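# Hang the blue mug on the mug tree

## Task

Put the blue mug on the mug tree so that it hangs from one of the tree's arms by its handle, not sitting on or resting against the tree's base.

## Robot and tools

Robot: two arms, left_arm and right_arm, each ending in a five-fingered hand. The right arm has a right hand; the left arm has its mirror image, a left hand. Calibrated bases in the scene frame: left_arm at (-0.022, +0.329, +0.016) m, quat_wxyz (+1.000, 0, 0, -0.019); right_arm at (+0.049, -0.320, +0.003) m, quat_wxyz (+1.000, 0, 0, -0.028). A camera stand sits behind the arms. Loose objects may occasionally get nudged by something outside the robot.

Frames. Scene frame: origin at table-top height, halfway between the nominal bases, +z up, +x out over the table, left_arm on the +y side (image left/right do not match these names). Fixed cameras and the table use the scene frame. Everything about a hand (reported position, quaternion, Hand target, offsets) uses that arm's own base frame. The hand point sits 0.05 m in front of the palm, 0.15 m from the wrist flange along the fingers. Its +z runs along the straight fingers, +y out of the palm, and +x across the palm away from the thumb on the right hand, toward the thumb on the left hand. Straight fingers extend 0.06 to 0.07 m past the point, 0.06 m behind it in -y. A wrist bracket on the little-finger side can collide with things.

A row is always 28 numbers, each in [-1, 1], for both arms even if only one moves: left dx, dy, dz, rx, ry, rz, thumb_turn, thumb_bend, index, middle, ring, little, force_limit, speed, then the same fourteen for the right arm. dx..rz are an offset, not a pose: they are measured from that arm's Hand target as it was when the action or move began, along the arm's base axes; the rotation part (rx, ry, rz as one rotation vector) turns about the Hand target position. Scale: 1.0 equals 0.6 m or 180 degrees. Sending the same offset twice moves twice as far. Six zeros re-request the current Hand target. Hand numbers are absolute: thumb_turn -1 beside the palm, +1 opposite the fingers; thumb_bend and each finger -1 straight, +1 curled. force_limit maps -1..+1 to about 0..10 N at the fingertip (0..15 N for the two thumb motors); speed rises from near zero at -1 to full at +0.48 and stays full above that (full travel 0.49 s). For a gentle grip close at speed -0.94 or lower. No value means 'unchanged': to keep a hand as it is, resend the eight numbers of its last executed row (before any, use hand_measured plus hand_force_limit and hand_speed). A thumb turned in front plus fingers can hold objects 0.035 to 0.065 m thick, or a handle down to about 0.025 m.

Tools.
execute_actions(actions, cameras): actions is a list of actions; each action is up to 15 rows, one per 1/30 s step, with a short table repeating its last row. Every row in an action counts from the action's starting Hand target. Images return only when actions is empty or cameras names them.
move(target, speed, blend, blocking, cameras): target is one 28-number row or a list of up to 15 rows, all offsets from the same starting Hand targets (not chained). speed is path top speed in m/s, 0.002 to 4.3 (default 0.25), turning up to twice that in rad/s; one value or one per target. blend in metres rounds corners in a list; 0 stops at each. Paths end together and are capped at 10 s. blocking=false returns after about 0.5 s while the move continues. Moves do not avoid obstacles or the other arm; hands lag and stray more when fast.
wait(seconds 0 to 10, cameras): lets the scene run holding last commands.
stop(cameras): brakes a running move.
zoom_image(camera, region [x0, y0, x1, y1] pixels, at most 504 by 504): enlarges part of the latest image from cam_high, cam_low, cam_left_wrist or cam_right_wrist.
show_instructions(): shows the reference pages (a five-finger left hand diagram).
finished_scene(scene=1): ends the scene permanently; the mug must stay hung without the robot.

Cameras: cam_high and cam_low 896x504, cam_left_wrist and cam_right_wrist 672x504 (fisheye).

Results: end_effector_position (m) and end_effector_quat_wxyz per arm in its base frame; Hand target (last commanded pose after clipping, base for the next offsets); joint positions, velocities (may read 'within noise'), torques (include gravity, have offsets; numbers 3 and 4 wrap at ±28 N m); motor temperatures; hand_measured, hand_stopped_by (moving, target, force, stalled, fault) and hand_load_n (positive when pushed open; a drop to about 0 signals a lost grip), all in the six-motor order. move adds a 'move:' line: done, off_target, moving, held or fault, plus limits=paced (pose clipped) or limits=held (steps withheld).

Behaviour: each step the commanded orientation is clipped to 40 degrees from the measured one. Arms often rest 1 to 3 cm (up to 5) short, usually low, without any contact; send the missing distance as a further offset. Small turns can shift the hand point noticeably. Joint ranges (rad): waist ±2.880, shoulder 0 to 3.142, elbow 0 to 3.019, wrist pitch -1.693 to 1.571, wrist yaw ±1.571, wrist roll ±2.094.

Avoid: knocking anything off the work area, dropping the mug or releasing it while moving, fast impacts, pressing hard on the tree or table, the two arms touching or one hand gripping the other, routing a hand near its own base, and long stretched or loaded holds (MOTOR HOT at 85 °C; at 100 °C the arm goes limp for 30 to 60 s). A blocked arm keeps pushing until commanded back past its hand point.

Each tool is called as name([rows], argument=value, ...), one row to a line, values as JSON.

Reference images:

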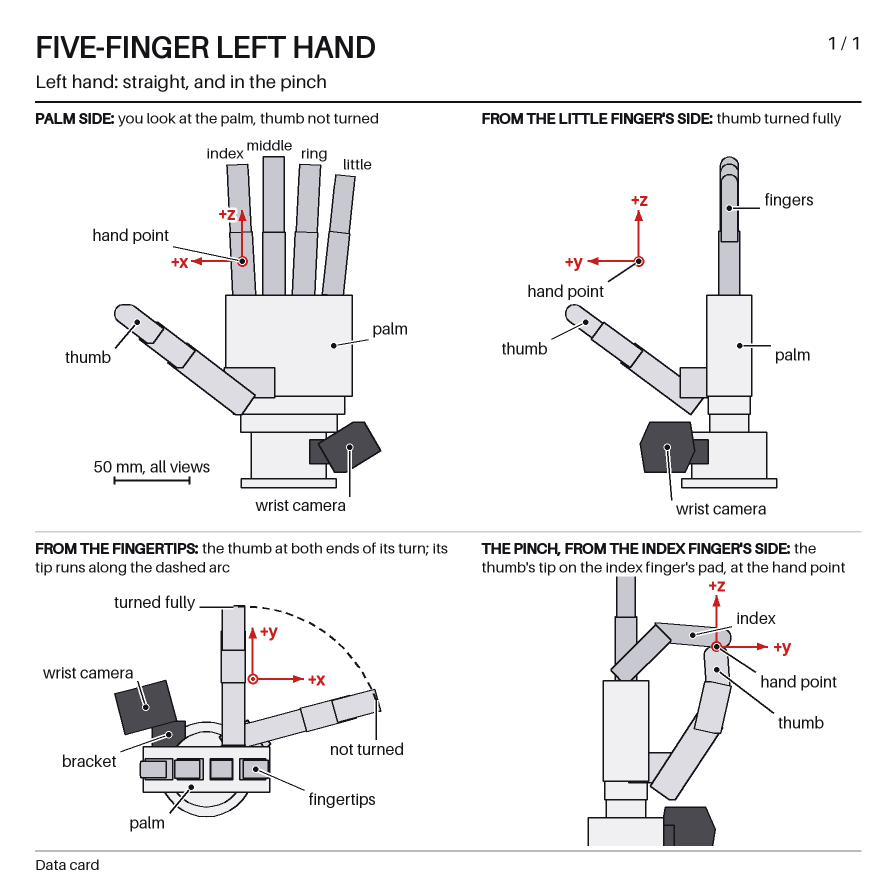

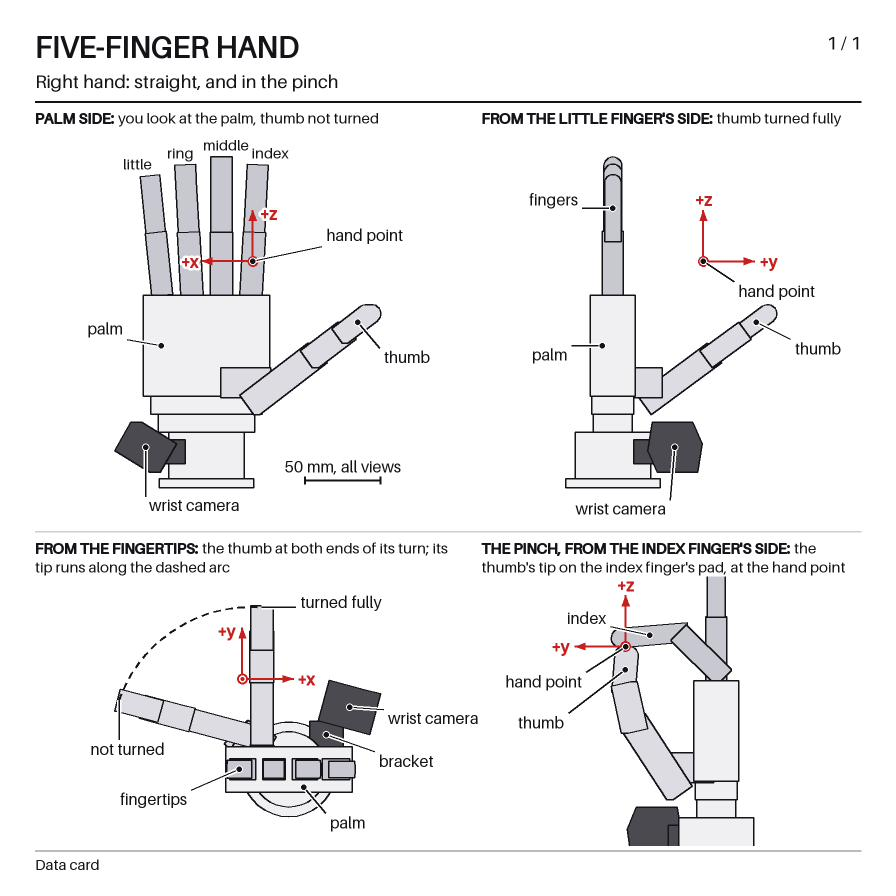

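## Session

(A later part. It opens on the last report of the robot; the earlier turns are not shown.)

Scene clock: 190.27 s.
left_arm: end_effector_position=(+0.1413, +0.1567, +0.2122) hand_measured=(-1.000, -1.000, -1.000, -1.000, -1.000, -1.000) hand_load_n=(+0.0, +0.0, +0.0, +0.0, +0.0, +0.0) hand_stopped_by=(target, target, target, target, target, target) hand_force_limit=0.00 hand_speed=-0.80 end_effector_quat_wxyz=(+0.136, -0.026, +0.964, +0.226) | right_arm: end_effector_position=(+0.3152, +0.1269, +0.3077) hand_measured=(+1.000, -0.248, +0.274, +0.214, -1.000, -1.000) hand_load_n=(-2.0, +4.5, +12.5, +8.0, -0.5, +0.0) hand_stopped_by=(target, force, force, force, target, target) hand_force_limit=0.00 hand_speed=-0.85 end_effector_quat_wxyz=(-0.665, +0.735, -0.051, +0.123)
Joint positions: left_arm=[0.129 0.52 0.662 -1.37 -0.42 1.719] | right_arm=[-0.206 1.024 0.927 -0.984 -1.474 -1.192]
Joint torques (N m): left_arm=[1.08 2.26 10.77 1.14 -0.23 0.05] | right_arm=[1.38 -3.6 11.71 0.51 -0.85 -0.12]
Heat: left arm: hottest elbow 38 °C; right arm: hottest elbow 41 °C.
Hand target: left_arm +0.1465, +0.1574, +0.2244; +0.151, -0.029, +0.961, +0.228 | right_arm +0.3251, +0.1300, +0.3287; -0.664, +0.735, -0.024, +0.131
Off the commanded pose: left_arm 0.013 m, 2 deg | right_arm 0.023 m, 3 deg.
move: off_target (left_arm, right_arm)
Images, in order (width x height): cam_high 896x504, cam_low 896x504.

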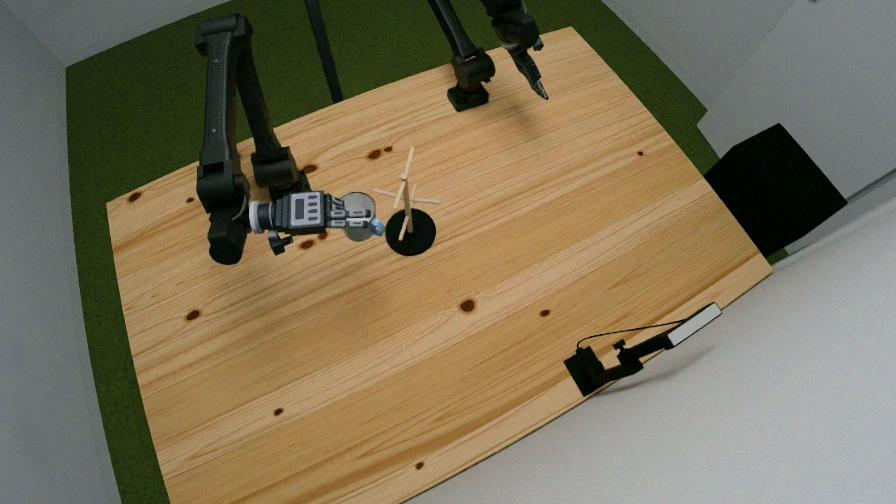

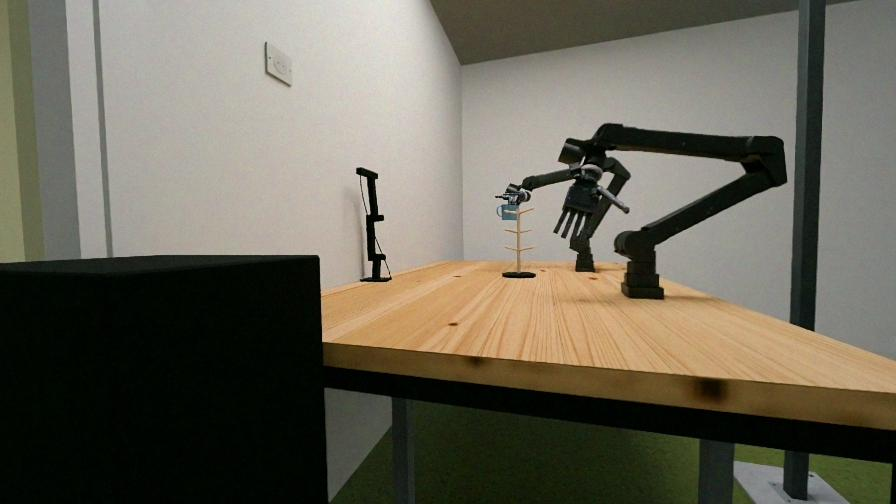

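move(target=[0,0,0,0,0,0,-1,-1,-1,-1,-1,-1,0,-0.8,-0.0177,0.0475,-0.0133,0,0,0.016,1,0.4,0.5,0.5,-1,-1,0.0,-0.85], speed=0.08, cameras=["cam_high","cam_low"])

zoom_image(camera="cam_high", region=[345, 160, 425, 240])

zoom_image(camera="cam_low", region=[490, 190, 540, 240])

Scene clock: 205.57 s.
left_arm: end_effector_position=(+0.1413, +0.1567, +0.2122) hand_measured=(-1.000, -1.000, -1.000, -1.000, -1.000, -1.000) hand_load_n=(+0.0, +0.0, +0.0, +0.0, +0.0, +0.0) hand_stopped_by=(target, target, target, target, target, target) hand_force_limit=0.00 hand_speed=-0.80 end_effector_quat_wxyz=(+0.136, -0.026, +0.964, +0.226) | right_arm: end_effector_position=(+0.3192, +0.1534, +0.3156) hand_measured=(+1.000, -0.248, +0.274, +0.214, -1.000, -1.000) hand_load_n=(-2.0, +4.0, +12.0, +8.5, +0.0, +0.0) hand_stopped_by=(target, force, force, force, target, target) hand_force_limit=0.00 hand_speed=-0.85 end_effector_quat_wxyz=(-0.665, +0.738, -0.015, +0.114)
Joint positions: left_arm=[0.129 0.52 0.662 -1.37 -0.42 1.719] | right_arm=[-0.113 1.012 0.922 -0.775 -1.454 -1.011]
Joint torques (N m): left_arm=[1.44 3.08 11.02 1.14 -0.26 0.03] | right_arm=[1.14 -5.95 7.75 1.46 -0.73 0.12]
Heat: left arm: hottest elbow 38 °C; right arm: hottest elbow 43 °C.
Hand target: left_arm +0.1465, +0.1574, +0.2244; +0.151, -0.029, +0.961, +0.228 | right_arm +0.3144, +0.1585, +0.3207; -0.667, +0.736, -0.006, +0.114
Off the commanded pose: left_arm 0.013 m, 2 deg | right_arm 0.009 m, 1 deg.
move: off_target (left_arm)
Images, in order (width x height): cam_high 896x504, cam_low 896x504.

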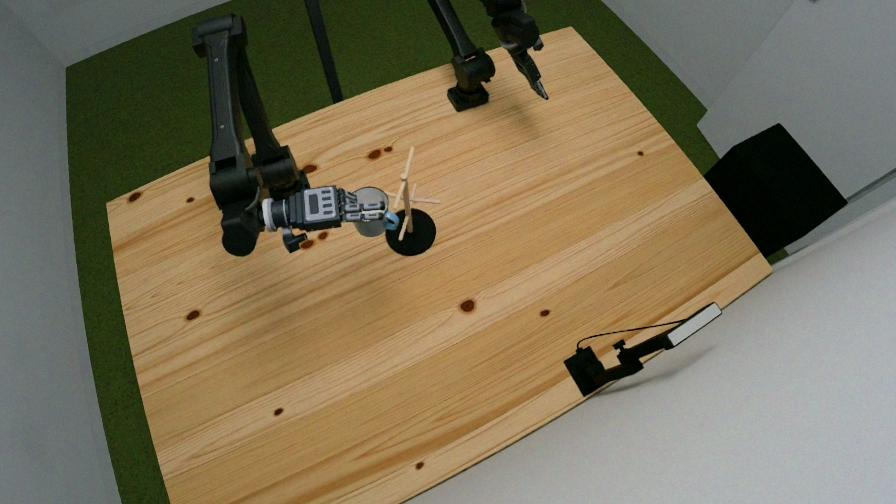

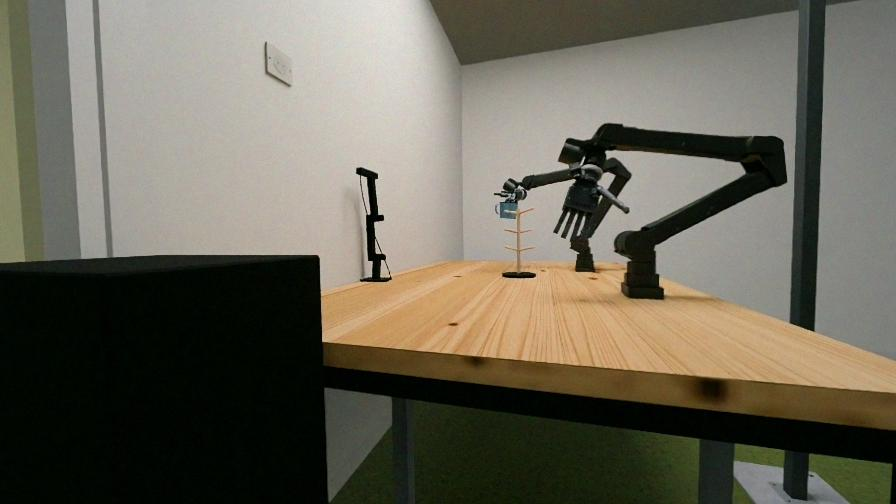

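Scaled by 6.300 from the camera's 896x504 image, which has a finer 1280x720 frame.

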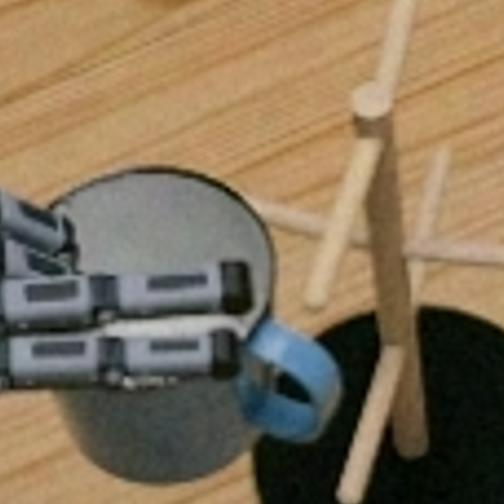

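Scaled by 10.080 from the camera's 896x504 image, which has a finer 1280x720 frame.

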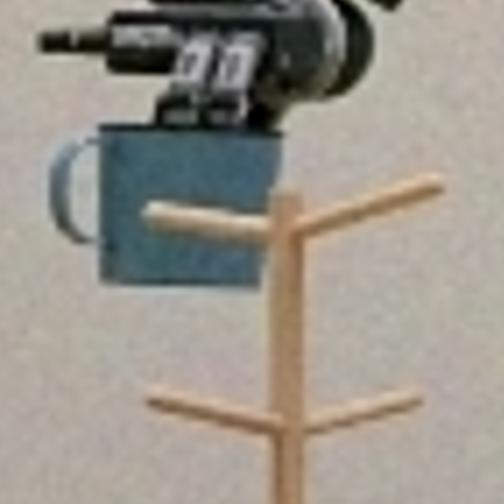

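zoom_image(camera="cam_high", region=[375, 200, 405, 235])

Scaled by 14.400 from the camera's 896x504 image, which has a finer 1280x720 frame.

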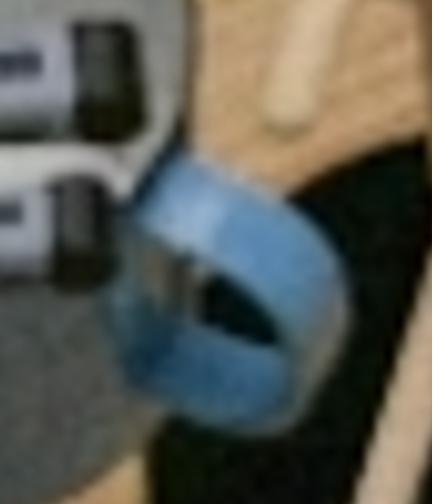

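move(target=[0,0,0,0,0,0,-1,-1,-1,-1,-1,-1,0,-0.8,-0.0378,0.0292,-0.02,0,0,0,1,0.4,0.5,0.5,-1,-1,0.0,-0.85], speed=0.06, cameras=["cam_high","cam_low"])

zoom_image(camera="cam_high", region=[370, 170, 420, 230])

zoom_image(camera="cam_low", region=[490, 190, 540, 240])

Scene clock: 221.60 s.
left_arm: end_effector_position=(+0.1413, +0.1567, +0.2122) hand_measured=(-1.000, -1.000, -1.000, -1.000, -1.000, -1.000) hand_load_n=(+0.0, +0.0, +0.0, +0.0, +0.0, +0.0) hand_stopped_by=(target, target, target, target, target, target) hand_force_limit=0.00 hand_speed=-0.80 end_effector_quat_wxyz=(+0.136, -0.026, +0.964, +0.226) | right_arm: end_effector_position=(+0.2965, +0.1712, +0.3039) hand_measured=(+1.000, -0.248, +0.274, +0.214, -1.000, -1.000) hand_load_n=(-2.0, +4.0, +12.0, +8.5, +0.0, +0.0) hand_stopped_by=(target, force, force, force, target, target) hand_force_limit=0.00 hand_speed=-0.85 end_effector_quat_wxyz=(-0.665, +0.738, -0.015, +0.113)
Joint positions: left_arm=[0.129 0.52 0.662 -1.37 -0.42 1.719] | right_arm=[-0.059 0.911 0.798 -0.503 -1.413 -0.759]
Joint torques (N m): left_arm=[1.55 2.43 11 0.84 -0.27 0.01] | right_arm=[1.2 -4.54 7.91 1.72 -0.52 0.12]
Heat: left arm: hottest elbow 38 °C; right arm: hottest elbow 41 °C.
Hand target: left_arm +0.1465, +0.1574, +0.2244; +0.151, -0.029, +0.961, +0.228 | right_arm +0.2918, +0.1760, +0.3088; -0.667, +0.736, -0.006, +0.115
Off the commanded pose: left_arm 0.013 m, 2 deg | right_arm 0.008 m, 1 deg.
move: off_target (left_arm)
Images, in order (width x height): cam_high 896x504, cam_low 896x504.

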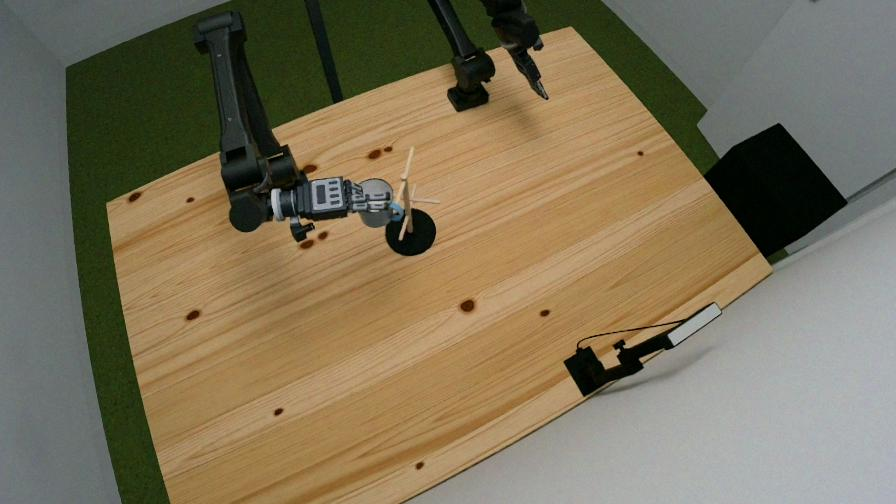

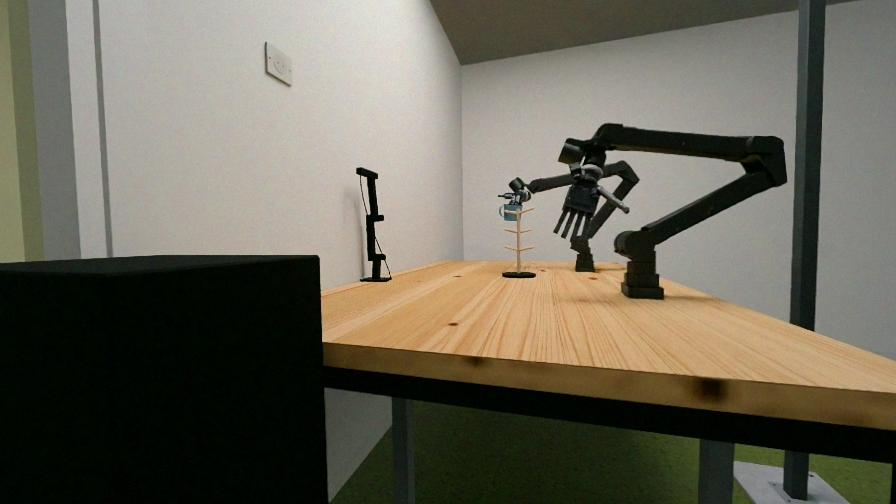

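Scaled by 8.400 from the camera's 896x504 image, which has a finer 1280x720 frame.

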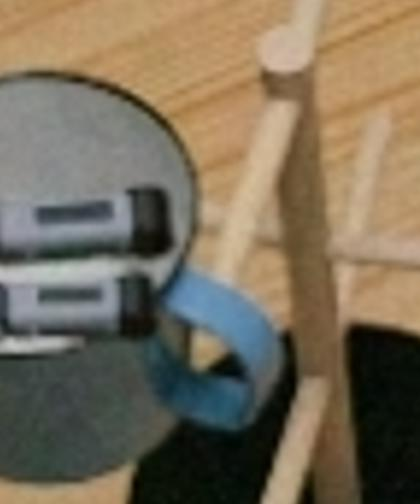

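Scaled by 10.080 from the camera's 896x504 image, which has a finer 1280x720 frame.

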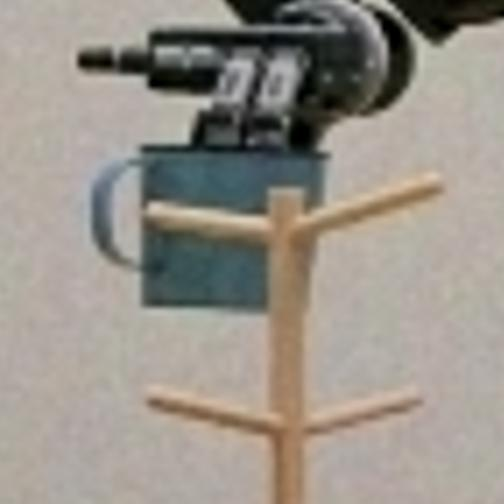

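move(target=[0,0,0,0,0,0,-1,-1,-1,-1,-1,-1,0,-0.8,-0.059,0.0406,-0.009,0,0,0,1,0.4,0.5,0.5,-1,-1,0.0,-0.85], speed=0.06, cameras=["cam_high","cam_low","cam_right_wrist"])

zoom_image(camera="cam_high", region=[370, 160, 420, 220])

zoom_image(camera="cam_low", region=[490, 190, 540, 240])

Scene clock: 226.03 s.
left_arm: end_effector_position=(+0.1413, +0.1567, +0.2122) hand_measured=(-1.000, -1.000, -1.000, -1.000, -1.000, -1.000) hand_load_n=(+0.0, +0.0, +0.0, +0.0, +0.0, +0.0) hand_stopped_by=(target, target, target, target, target, target) hand_force_limit=0.00 hand_speed=-0.80 end_effector_quat_wxyz=(+0.136, -0.026, +0.964, +0.226) | right_arm: end_effector_position=(+0.2612, +0.1962, +0.2983) hand_measured=(+1.000, -0.248, +0.274, +0.214, -1.000, -1.000) hand_load_n=(-2.0, +4.0, +12.5, +8.0, +0.0, -0.5) hand_stopped_by=(target, force, force, force, target, target) hand_force_limit=0.00 hand_speed=-0.85 end_effector_quat_wxyz=(-0.665, +0.739, -0.016, +0.113)
Joint positions: left_arm=[0.129 0.52 0.662 -1.37 -0.42 1.719] | right_arm=[0.034 0.774 0.681 -0.299 -1.329 -0.528]
Joint torques (N m): left_arm=[1.44 2.49 10.77 0.88 -0.25 -0.02] | right_arm=[1.32 -2.73 8.05 1.96 -0.31 0.15]
Heat: left arm: hottest elbow 38 °C; right arm: hottest elbow 40 °C.
Hand target: left_arm +0.1465, +0.1574, +0.2244; +0.151, -0.029, +0.961, +0.228 | right_arm +0.2563, +0.2004, +0.3033; -0.667, +0.736, -0.006, +0.115
Off the commanded pose: left_arm 0.013 m, 2 deg | right_arm 0.008 m, 1 deg.
move: off_target (left_arm)
Images, in order (width x height): cam_high 896x504, cam_low 896x504, cam_right_wrist 672x504.

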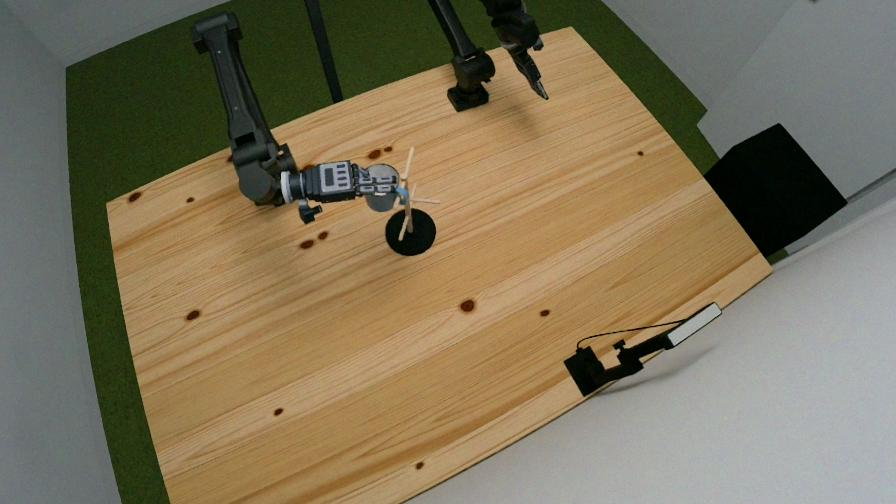

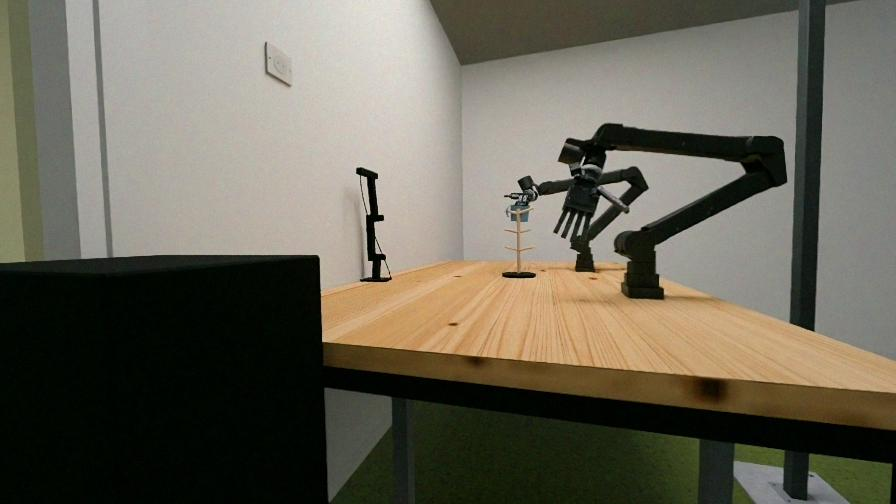

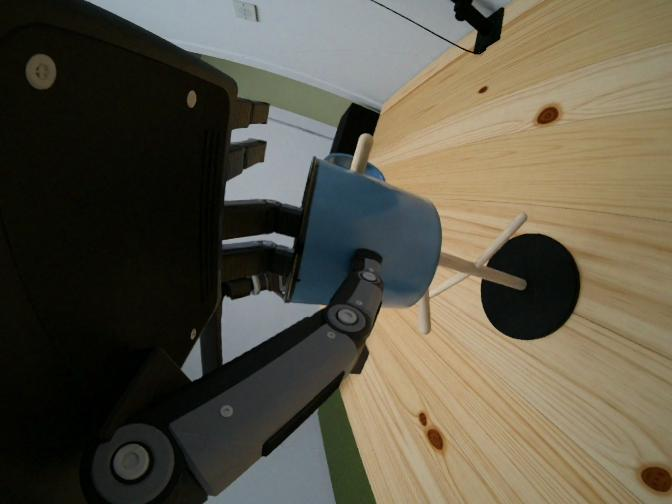

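Scaled by 8.400 from the camera's 896x504 image, which has a finer 1280x720 frame.

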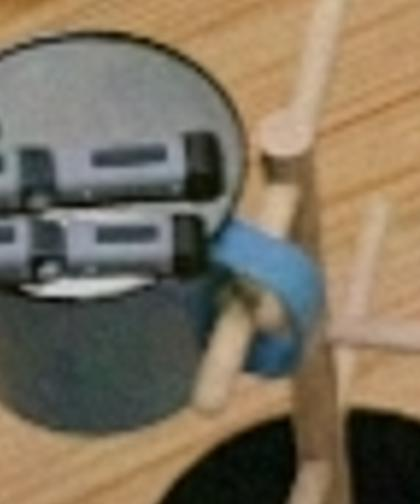

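Scaled by 10.080 from the camera's 896x504 image, which has a finer 1280x720 frame.

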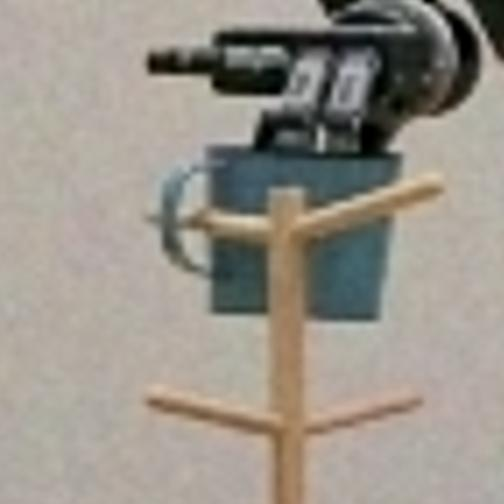

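move(target=[0,0,0,0,0,0,-1,-1,-1,-1,-1,-1,0,-0.8,0.0283,-0.0217,-0.0367,0,0,0,1,0.4,0.5,0.5,-1,-1,0.0,-0.85], speed=0.05, cameras=["cam_high","cam_low"])

zoom_image(camera="cam_high", region=[370, 160, 420, 220])

zoom_image(camera="cam_low", region=[490, 190, 540, 240])

Scene clock: 239.53 s.
left_arm: end_effector_position=(+0.1413, +0.1567, +0.2122) hand_measured=(-1.000, -1.000, -1.000, -1.000, -1.000, -1.000) hand_load_n=(+0.0, +0.0, +0.0, +0.0, +0.0, +0.0) hand_stopped_by=(target, target, target, target, target, target) hand_force_limit=0.00 hand_speed=-0.80 end_effector_quat_wxyz=(+0.136, -0.026, +0.964, +0.226) | right_arm: end_effector_position=(+0.2676, +0.1915, +0.2818) hand_measured=(+1.000, -0.248, +0.274, +0.214, -1.000, -1.000) hand_load_n=(-2.0, +5.0, +10.0, +8.5, +0.0, +0.0) hand_stopped_by=(target, force, force, force, target, target) hand_force_limit=0.00 hand_speed=-0.85 end_effector_quat_wxyz=(-0.668, +0.737, -0.008, +0.105)
Joint positions: left_arm=[0.129 0.52 0.662 -1.37 -0.42 1.719] | right_arm=[0.011 0.823 0.666 -0.294 -1.374 -0.589]
Joint torques (N m): left_arm=[1.38 3.02 10.99 0.83 -0.27 0.03] | right_arm=[-1.38 -1.08 8.16 1.63 -0.47 -0.13]
Heat: left arm: hottest elbow 38 °C; right arm: hottest elbow 40 °C.
Hand target: left_arm +0.1465, +0.1574, +0.2244; +0.151, -0.029, +0.961, +0.228 | right_arm +0.2733, +0.1874, +0.2813; -0.667, +0.736, -0.006, +0.114
Off the commanded pose: left_arm 0.013 m, 2 deg | right_arm 0.007 m, 1 deg.
move: off_target (left_arm)
Images, in order (width x height): cam_high 896x504, cam_low 896x504.

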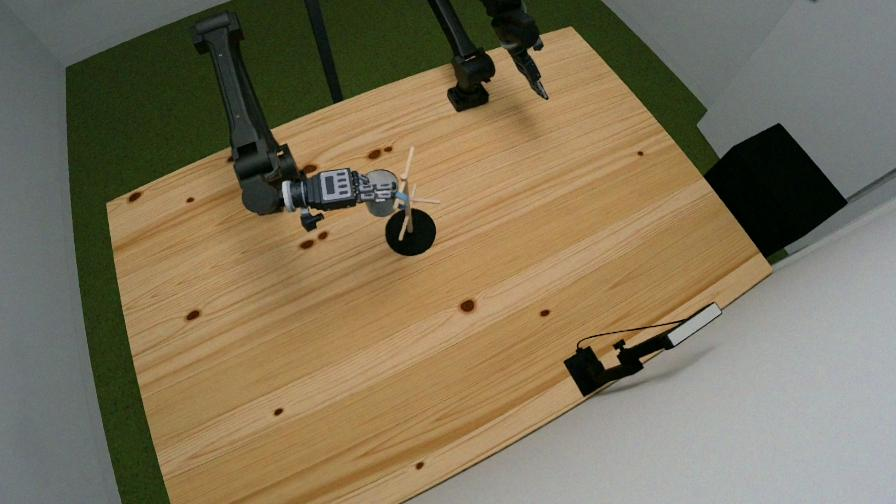

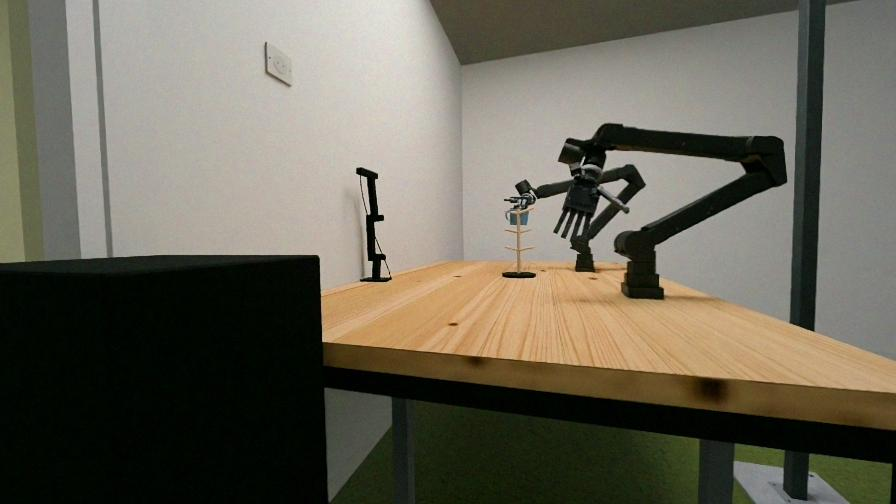

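Scaled by 8.400 from the camera's 896x504 image, which has a finer 1280x720 frame.

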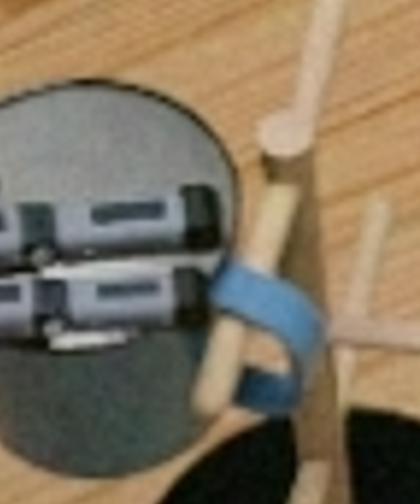

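Scaled by 10.080 from the camera's 896x504 image, which has a finer 1280x720 frame.

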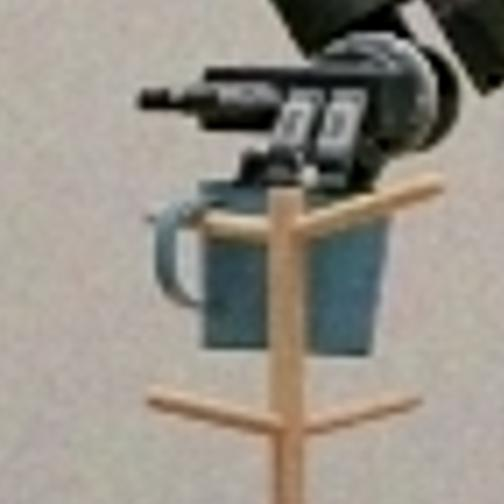

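move(target=[0,0,0,0,0,0,-1,-1,-1,-1,-1,-1,0,-0.8,0.0167,-0.0133,-0.02,0,0,0,1,0.4,0.5,0.5,-1,-1,0.0,-0.85], speed=0.05, cameras=["cam_high","cam_low"])

zoom_image(camera="cam_high", region=[370, 160, 420, 220])

zoom_image(camera="cam_low", region=[490, 190, 540, 240])

Scene clock: 242.90 s.
left_arm: end_effector_position=(+0.1413, +0.1567, +0.2122) hand_measured=(-1.000, -1.000, -1.000, -1.000, -1.000, -1.000) hand_load_n=(+0.0, +0.0, +0.0, +0.0, +0.0, +0.0) hand_stopped_by=(target, target, target, target, target, target) hand_force_limit=0.00 hand_speed=-0.80 end_effector_quat_wxyz=(+0.136, -0.026, +0.964, +0.226) | right_arm: end_effector_position=(+0.2778, +0.1848, +0.2715) hand_measured=(+1.000, -0.248, +0.274, +0.214, -1.000, -1.000) hand_load_n=(-2.0, +6.0, +7.5, +8.0, +0.0, +0.0) hand_stopped_by=(target, force, force, force, target, target) hand_force_limit=0.00 hand_speed=-0.85 end_effector_quat_wxyz=(-0.669, +0.735, +0.002, +0.111)
Joint positions: left_arm=[0.129 0.52 0.662 -1.37 -0.42 1.719] | right_arm=[-0.015 0.866 0.666 -0.301 -1.403 -0.663]
Joint torques (N m): left_arm=[1.61 2.78 10.78 0.9 -0.28 0.03] | right_arm=[-1.73 -1.26 8.23 0.96 -0.4 -0.11]
Heat: left arm: hottest elbow 38 °C; right arm: hottest elbow 39 °C.
Hand target: left_arm +0.1465, +0.1574, +0.2244; +0.151, -0.029, +0.961, +0.228 | right_arm +0.2834, +0.1793, +0.2693; -0.667, +0.736, -0.006, +0.115
Off the commanded pose: left_arm 0.013 m, 2 deg | right_arm 0.008 m, 1 deg.
move: off_target (left_arm)
Images, in order (width x height): cam_high 896x504, cam_low 896x504.

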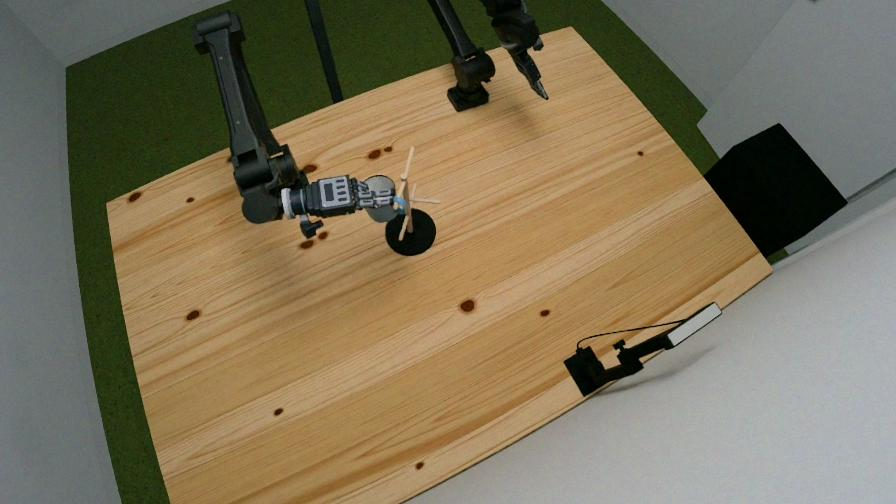

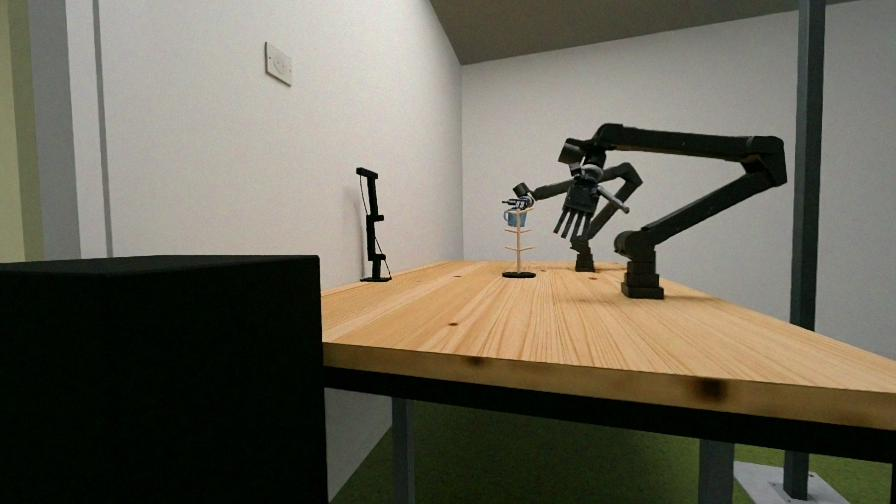

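Scaled by 8.400 from the camera's 896x504 image, which has a finer 1280x720 frame.

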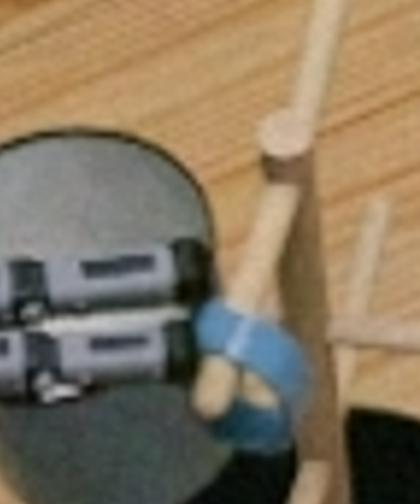

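Scaled by 10.080 from the camera's 896x504 image, which has a finer 1280x720 frame.

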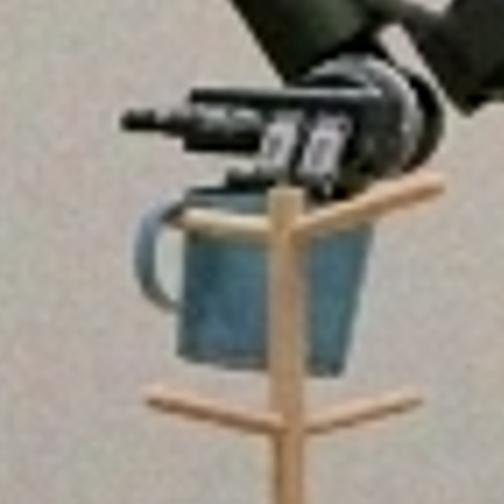

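execute_actions([
  [[0,0,0,0,0,0,-1,-1,-1,-1,-1,-1,0,-0.8,0,0,0,0,0,0,1,-0.55,0.5,0.5,-1,-1,0.0,-0.92]],
], cameras=["cam_high","cam_low","cam_right_wrist"])

zoom_image(camera="cam_high", region=[360, 160, 430, 230])

zoom_image(camera="cam_low", region=[490, 190, 540, 240])

Scene clock: 248.17 s.
left_arm: end_effector_position=(+0.1413, +0.1567, +0.2122) hand_measured=(-1.000, -1.000, -1.000, -1.000, -1.000, -1.000) hand_load_n=(+0.0, +0.0, +0.0, +0.0, +0.0, +0.0) hand_stopped_by=(target, target, target, target, target, target) hand_force_limit=0.00 hand_speed=-0.80 end_effector_quat_wxyz=(+0.136, -0.026, +0.964, +0.226) | right_arm: end_effector_position=(+0.2784, +0.1840, +0.2707) hand_measured=(+1.000, -0.550, +0.276, +0.214, -1.000, -1.000) hand_load_n=(+0.0, +0.0, +0.5, +0.0, +0.0, +0.0) hand_stopped_by=(target, target, force, force, target, target) hand_force_limit=0.00 hand_speed=-0.92 end_effector_quat_wxyz=(-0.669, +0.735, +0.001, +0.112)
Joint positions: left_arm=[0.129 0.52 0.662 -1.37 -0.42 1.719] | right_arm=[-0.018 0.868 0.666 -0.304 -1.403 -0.667]
Joint torques (N m): left_arm=[1.61 2.78 10.95 0.96 -0.28 0.01] | right_arm=[-1.32 -1.32 8.28 0.94 -0.4 -0.11]
Heat: left arm: hottest elbow 38 °C; right arm: hottest elbow 38 °C.
Hand target: left_arm +0.1465, +0.1574, +0.2244; +0.151, -0.029, +0.961, +0.228 | right_arm +0.2834, +0.1794, +0.2693; -0.667, +0.736, -0.006, +0.114
Off the commanded pose: left_arm 0.013 m, 2 deg | right_arm 0.007 m, 1 deg.
Step readings (end_effector_position of left_arm | right_arm):
0: (+0.1413, +0.1567, +0.2122) | (+0.2779, +0.1848, +0.2715)
1: (+0.1413, +0.1567, +0.2122) | (+0.2779, +0.1848, +0.2715)
2: (+0.1413, +0.1567, +0.2122) | (+0.2779, +0.1848, +0.2715)
4: (+0.1413, +0.1567, +0.2122) | (+0.2778, +0.1848, +0.2714)
8: (+0.1413, +0.1567, +0.2122) | (+0.2779, +0.1848, +0.2712)
15: (+0.1413, +0.1567, +0.2122) | (+0.2781, +0.1845, +0.2711)
Images, in order (width x height): cam_high 896x504, cam_low 896x504, cam_right_wrist 672x504.

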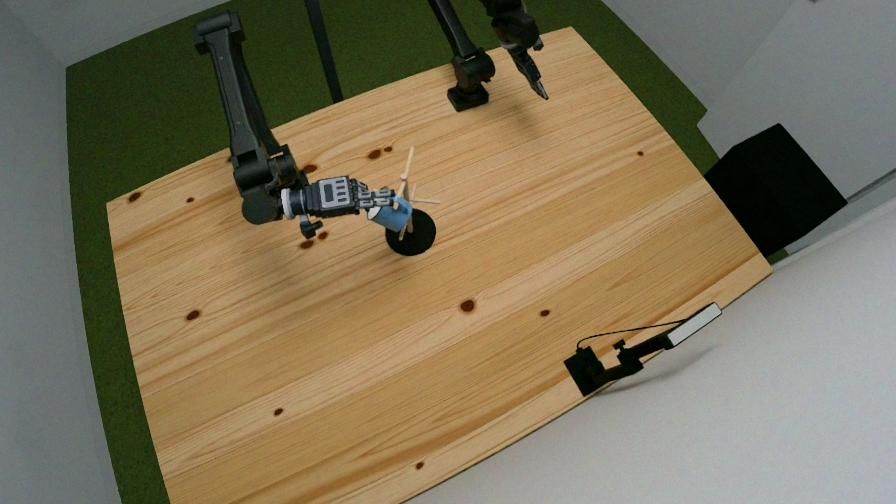

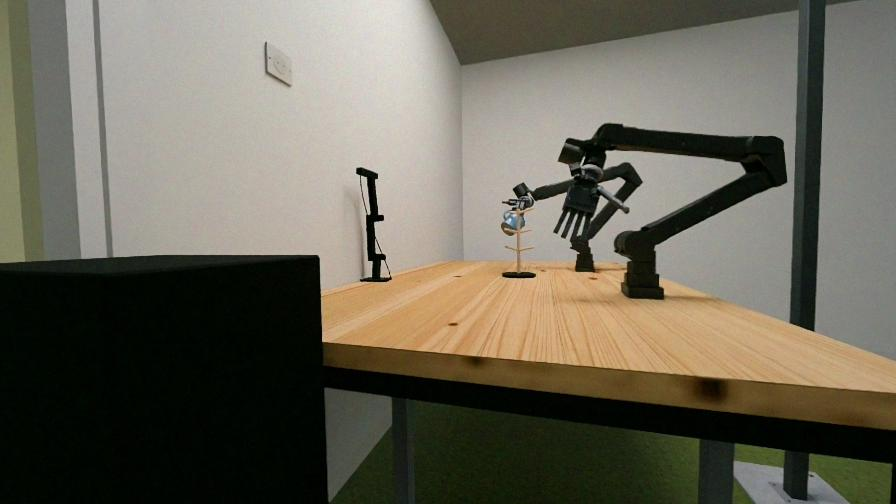

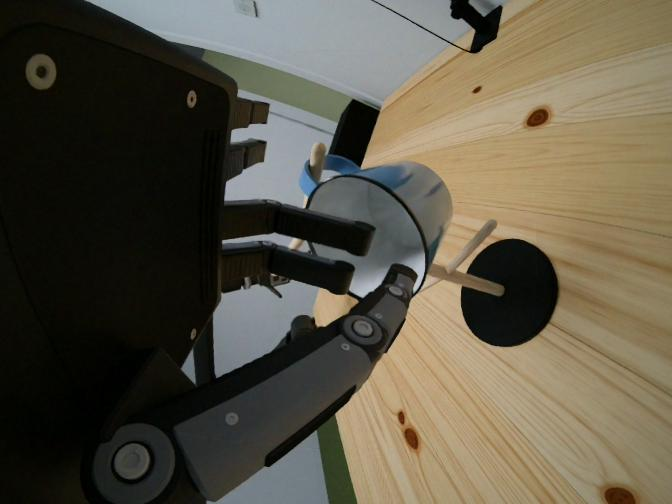

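Scaled by 7.200 from the camera's 896x504 image, which has a finer 1280x720 frame.

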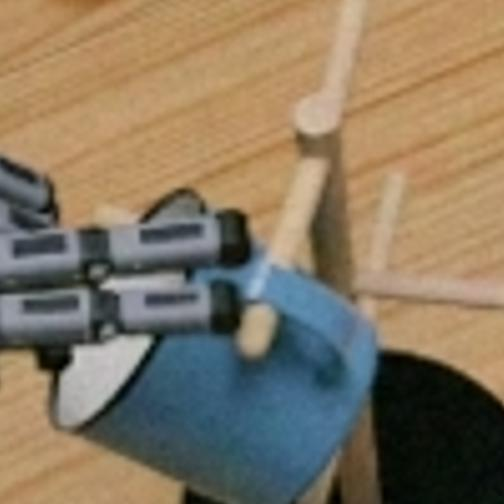

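Scaled by 10.080 from the camera's 896x504 image, which has a finer 1280x720 frame.

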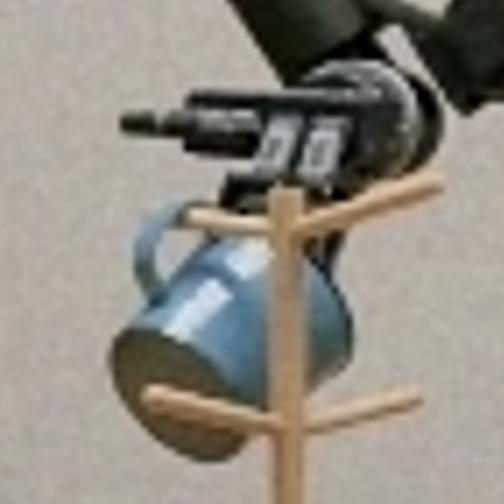

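move([
  [0,0,0,0,0,0,-1,-1,-1,-1,-1,-1,0,-0.8,-0.02,-0.1,0.025,0,0,0,1,-0.55,0.5,0.5,-1,-1,0.0,-0.92],
  [0,0,0,0,0,0,-1,-1,-1,-1,-1,-1,0,-0.8,-0.04,-0.25,0.08,0,0,0,1,-0.55,0.5,0.5,-1,-1,0.0,-0.92],
], speed=[0.08, 0.15], blend=[0.02, 0], cameras=["cam_high","cam_low","cam_right_wrist"])

zoom_image(camera="cam_high", region=[360, 160, 430, 230])

zoom_image(camera="cam_low", region=[490, 190, 540, 240])

Scene clock: 254.50 s.
left_arm: end_effector_position=(+0.1413, +0.1567, +0.2122) hand_measured=(-1.000, -1.000, -1.000, -1.000, -1.000, -1.000) hand_load_n=(+0.0, +0.0, +0.0, +0.0, +0.0, +0.0) hand_stopped_by=(target, target, target, target, target, target) hand_force_limit=0.00 hand_speed=-0.80 end_effector_quat_wxyz=(+0.136, -0.026, +0.964, +0.226) | right_arm: end_effector_position=(+0.2632, +0.0328, +0.3160) hand_measured=(+1.000, -0.550, +0.276, +0.214, -1.000, -1.000) hand_load_n=(+0.0, +0.0, +0.0, +0.0, +0.0, +0.0) hand_stopped_by=(target, target, force, force, target, target) hand_force_limit=0.00 hand_speed=-0.92 end_effector_quat_wxyz=(+0.639, -0.685, +0.173, -0.304)
Joint positions: left_arm=[0.129 0.52 0.662 -1.37 -0.42 1.719] | right_arm=[-0.696 0.634 0.666 -0.621 -1.575 -0.785]
Joint torques (N m): left_arm=[1.49 2.78 10.81 0.84 -0.28 0.02] | right_arm=[-1.49 0.21 7.94 0.85 -0.5 0.09]
Heat: left arm: hottest elbow 38 °C; right arm: hottest elbow 38 °C.
Hand target: left_arm +0.1465, +0.1574, +0.2244; +0.151, -0.029, +0.961, +0.228 | right_arm +0.2594, +0.0294, +0.3173; +0.667, -0.736, +0.006, -0.114
Off the commanded pose: left_arm 0.013 m, 2 deg | right_arm 0.005 m, 30 deg.
joint sent to its limit (right arm) — joint 5 (wrist yaw), lower limit. The joint targets are off in orientation, not in position.
move: off_target (left_arm, right_arm)
Images, in order (width x height): cam_high 896x504, cam_low 896x504, cam_right_wrist 672x504.

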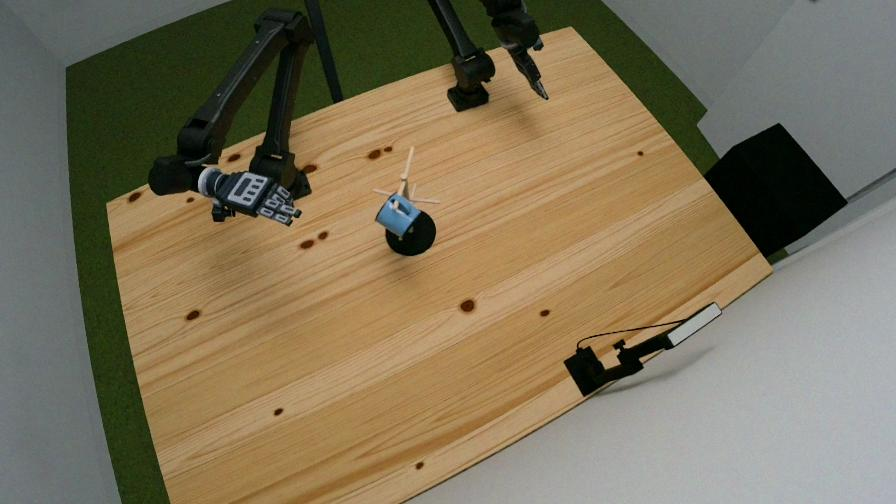

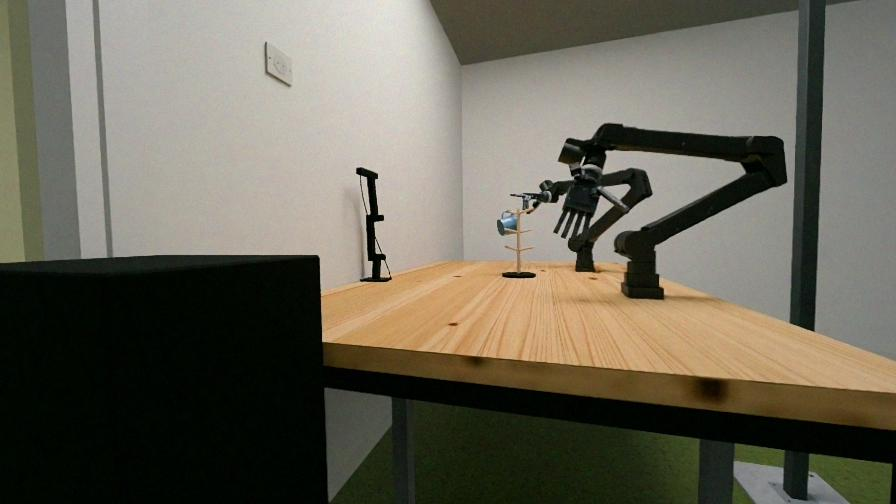

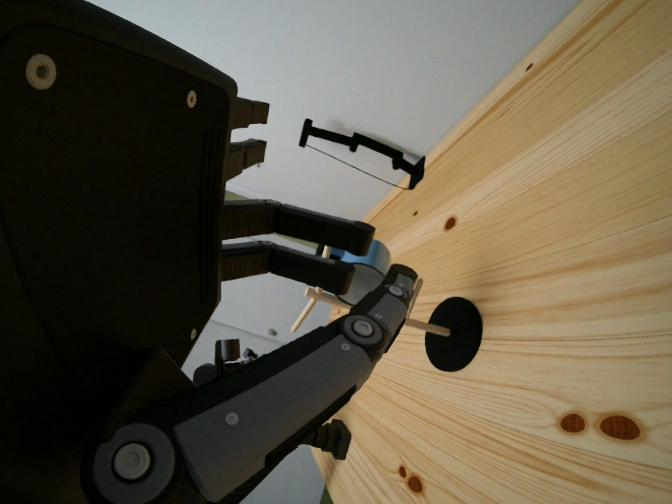

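Scaled by 7.200 from the camera's 896x504 image, which has a finer 1280x720 frame.

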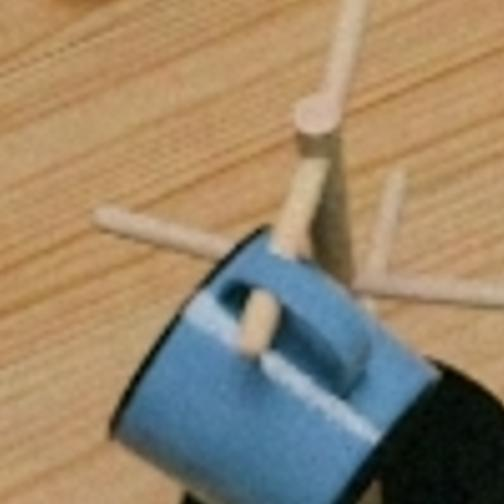

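Scaled by 10.080 from the camera's 896x504 image, which has a finer 1280x720 frame.

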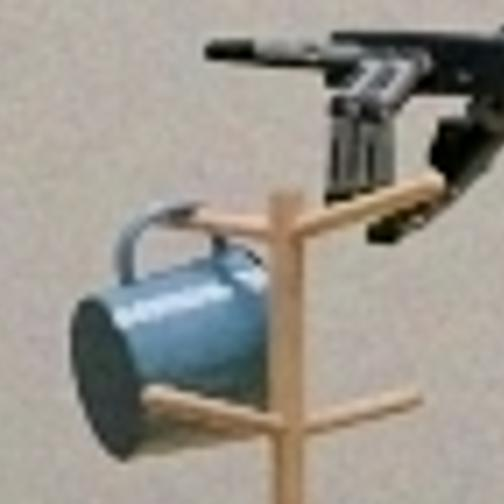

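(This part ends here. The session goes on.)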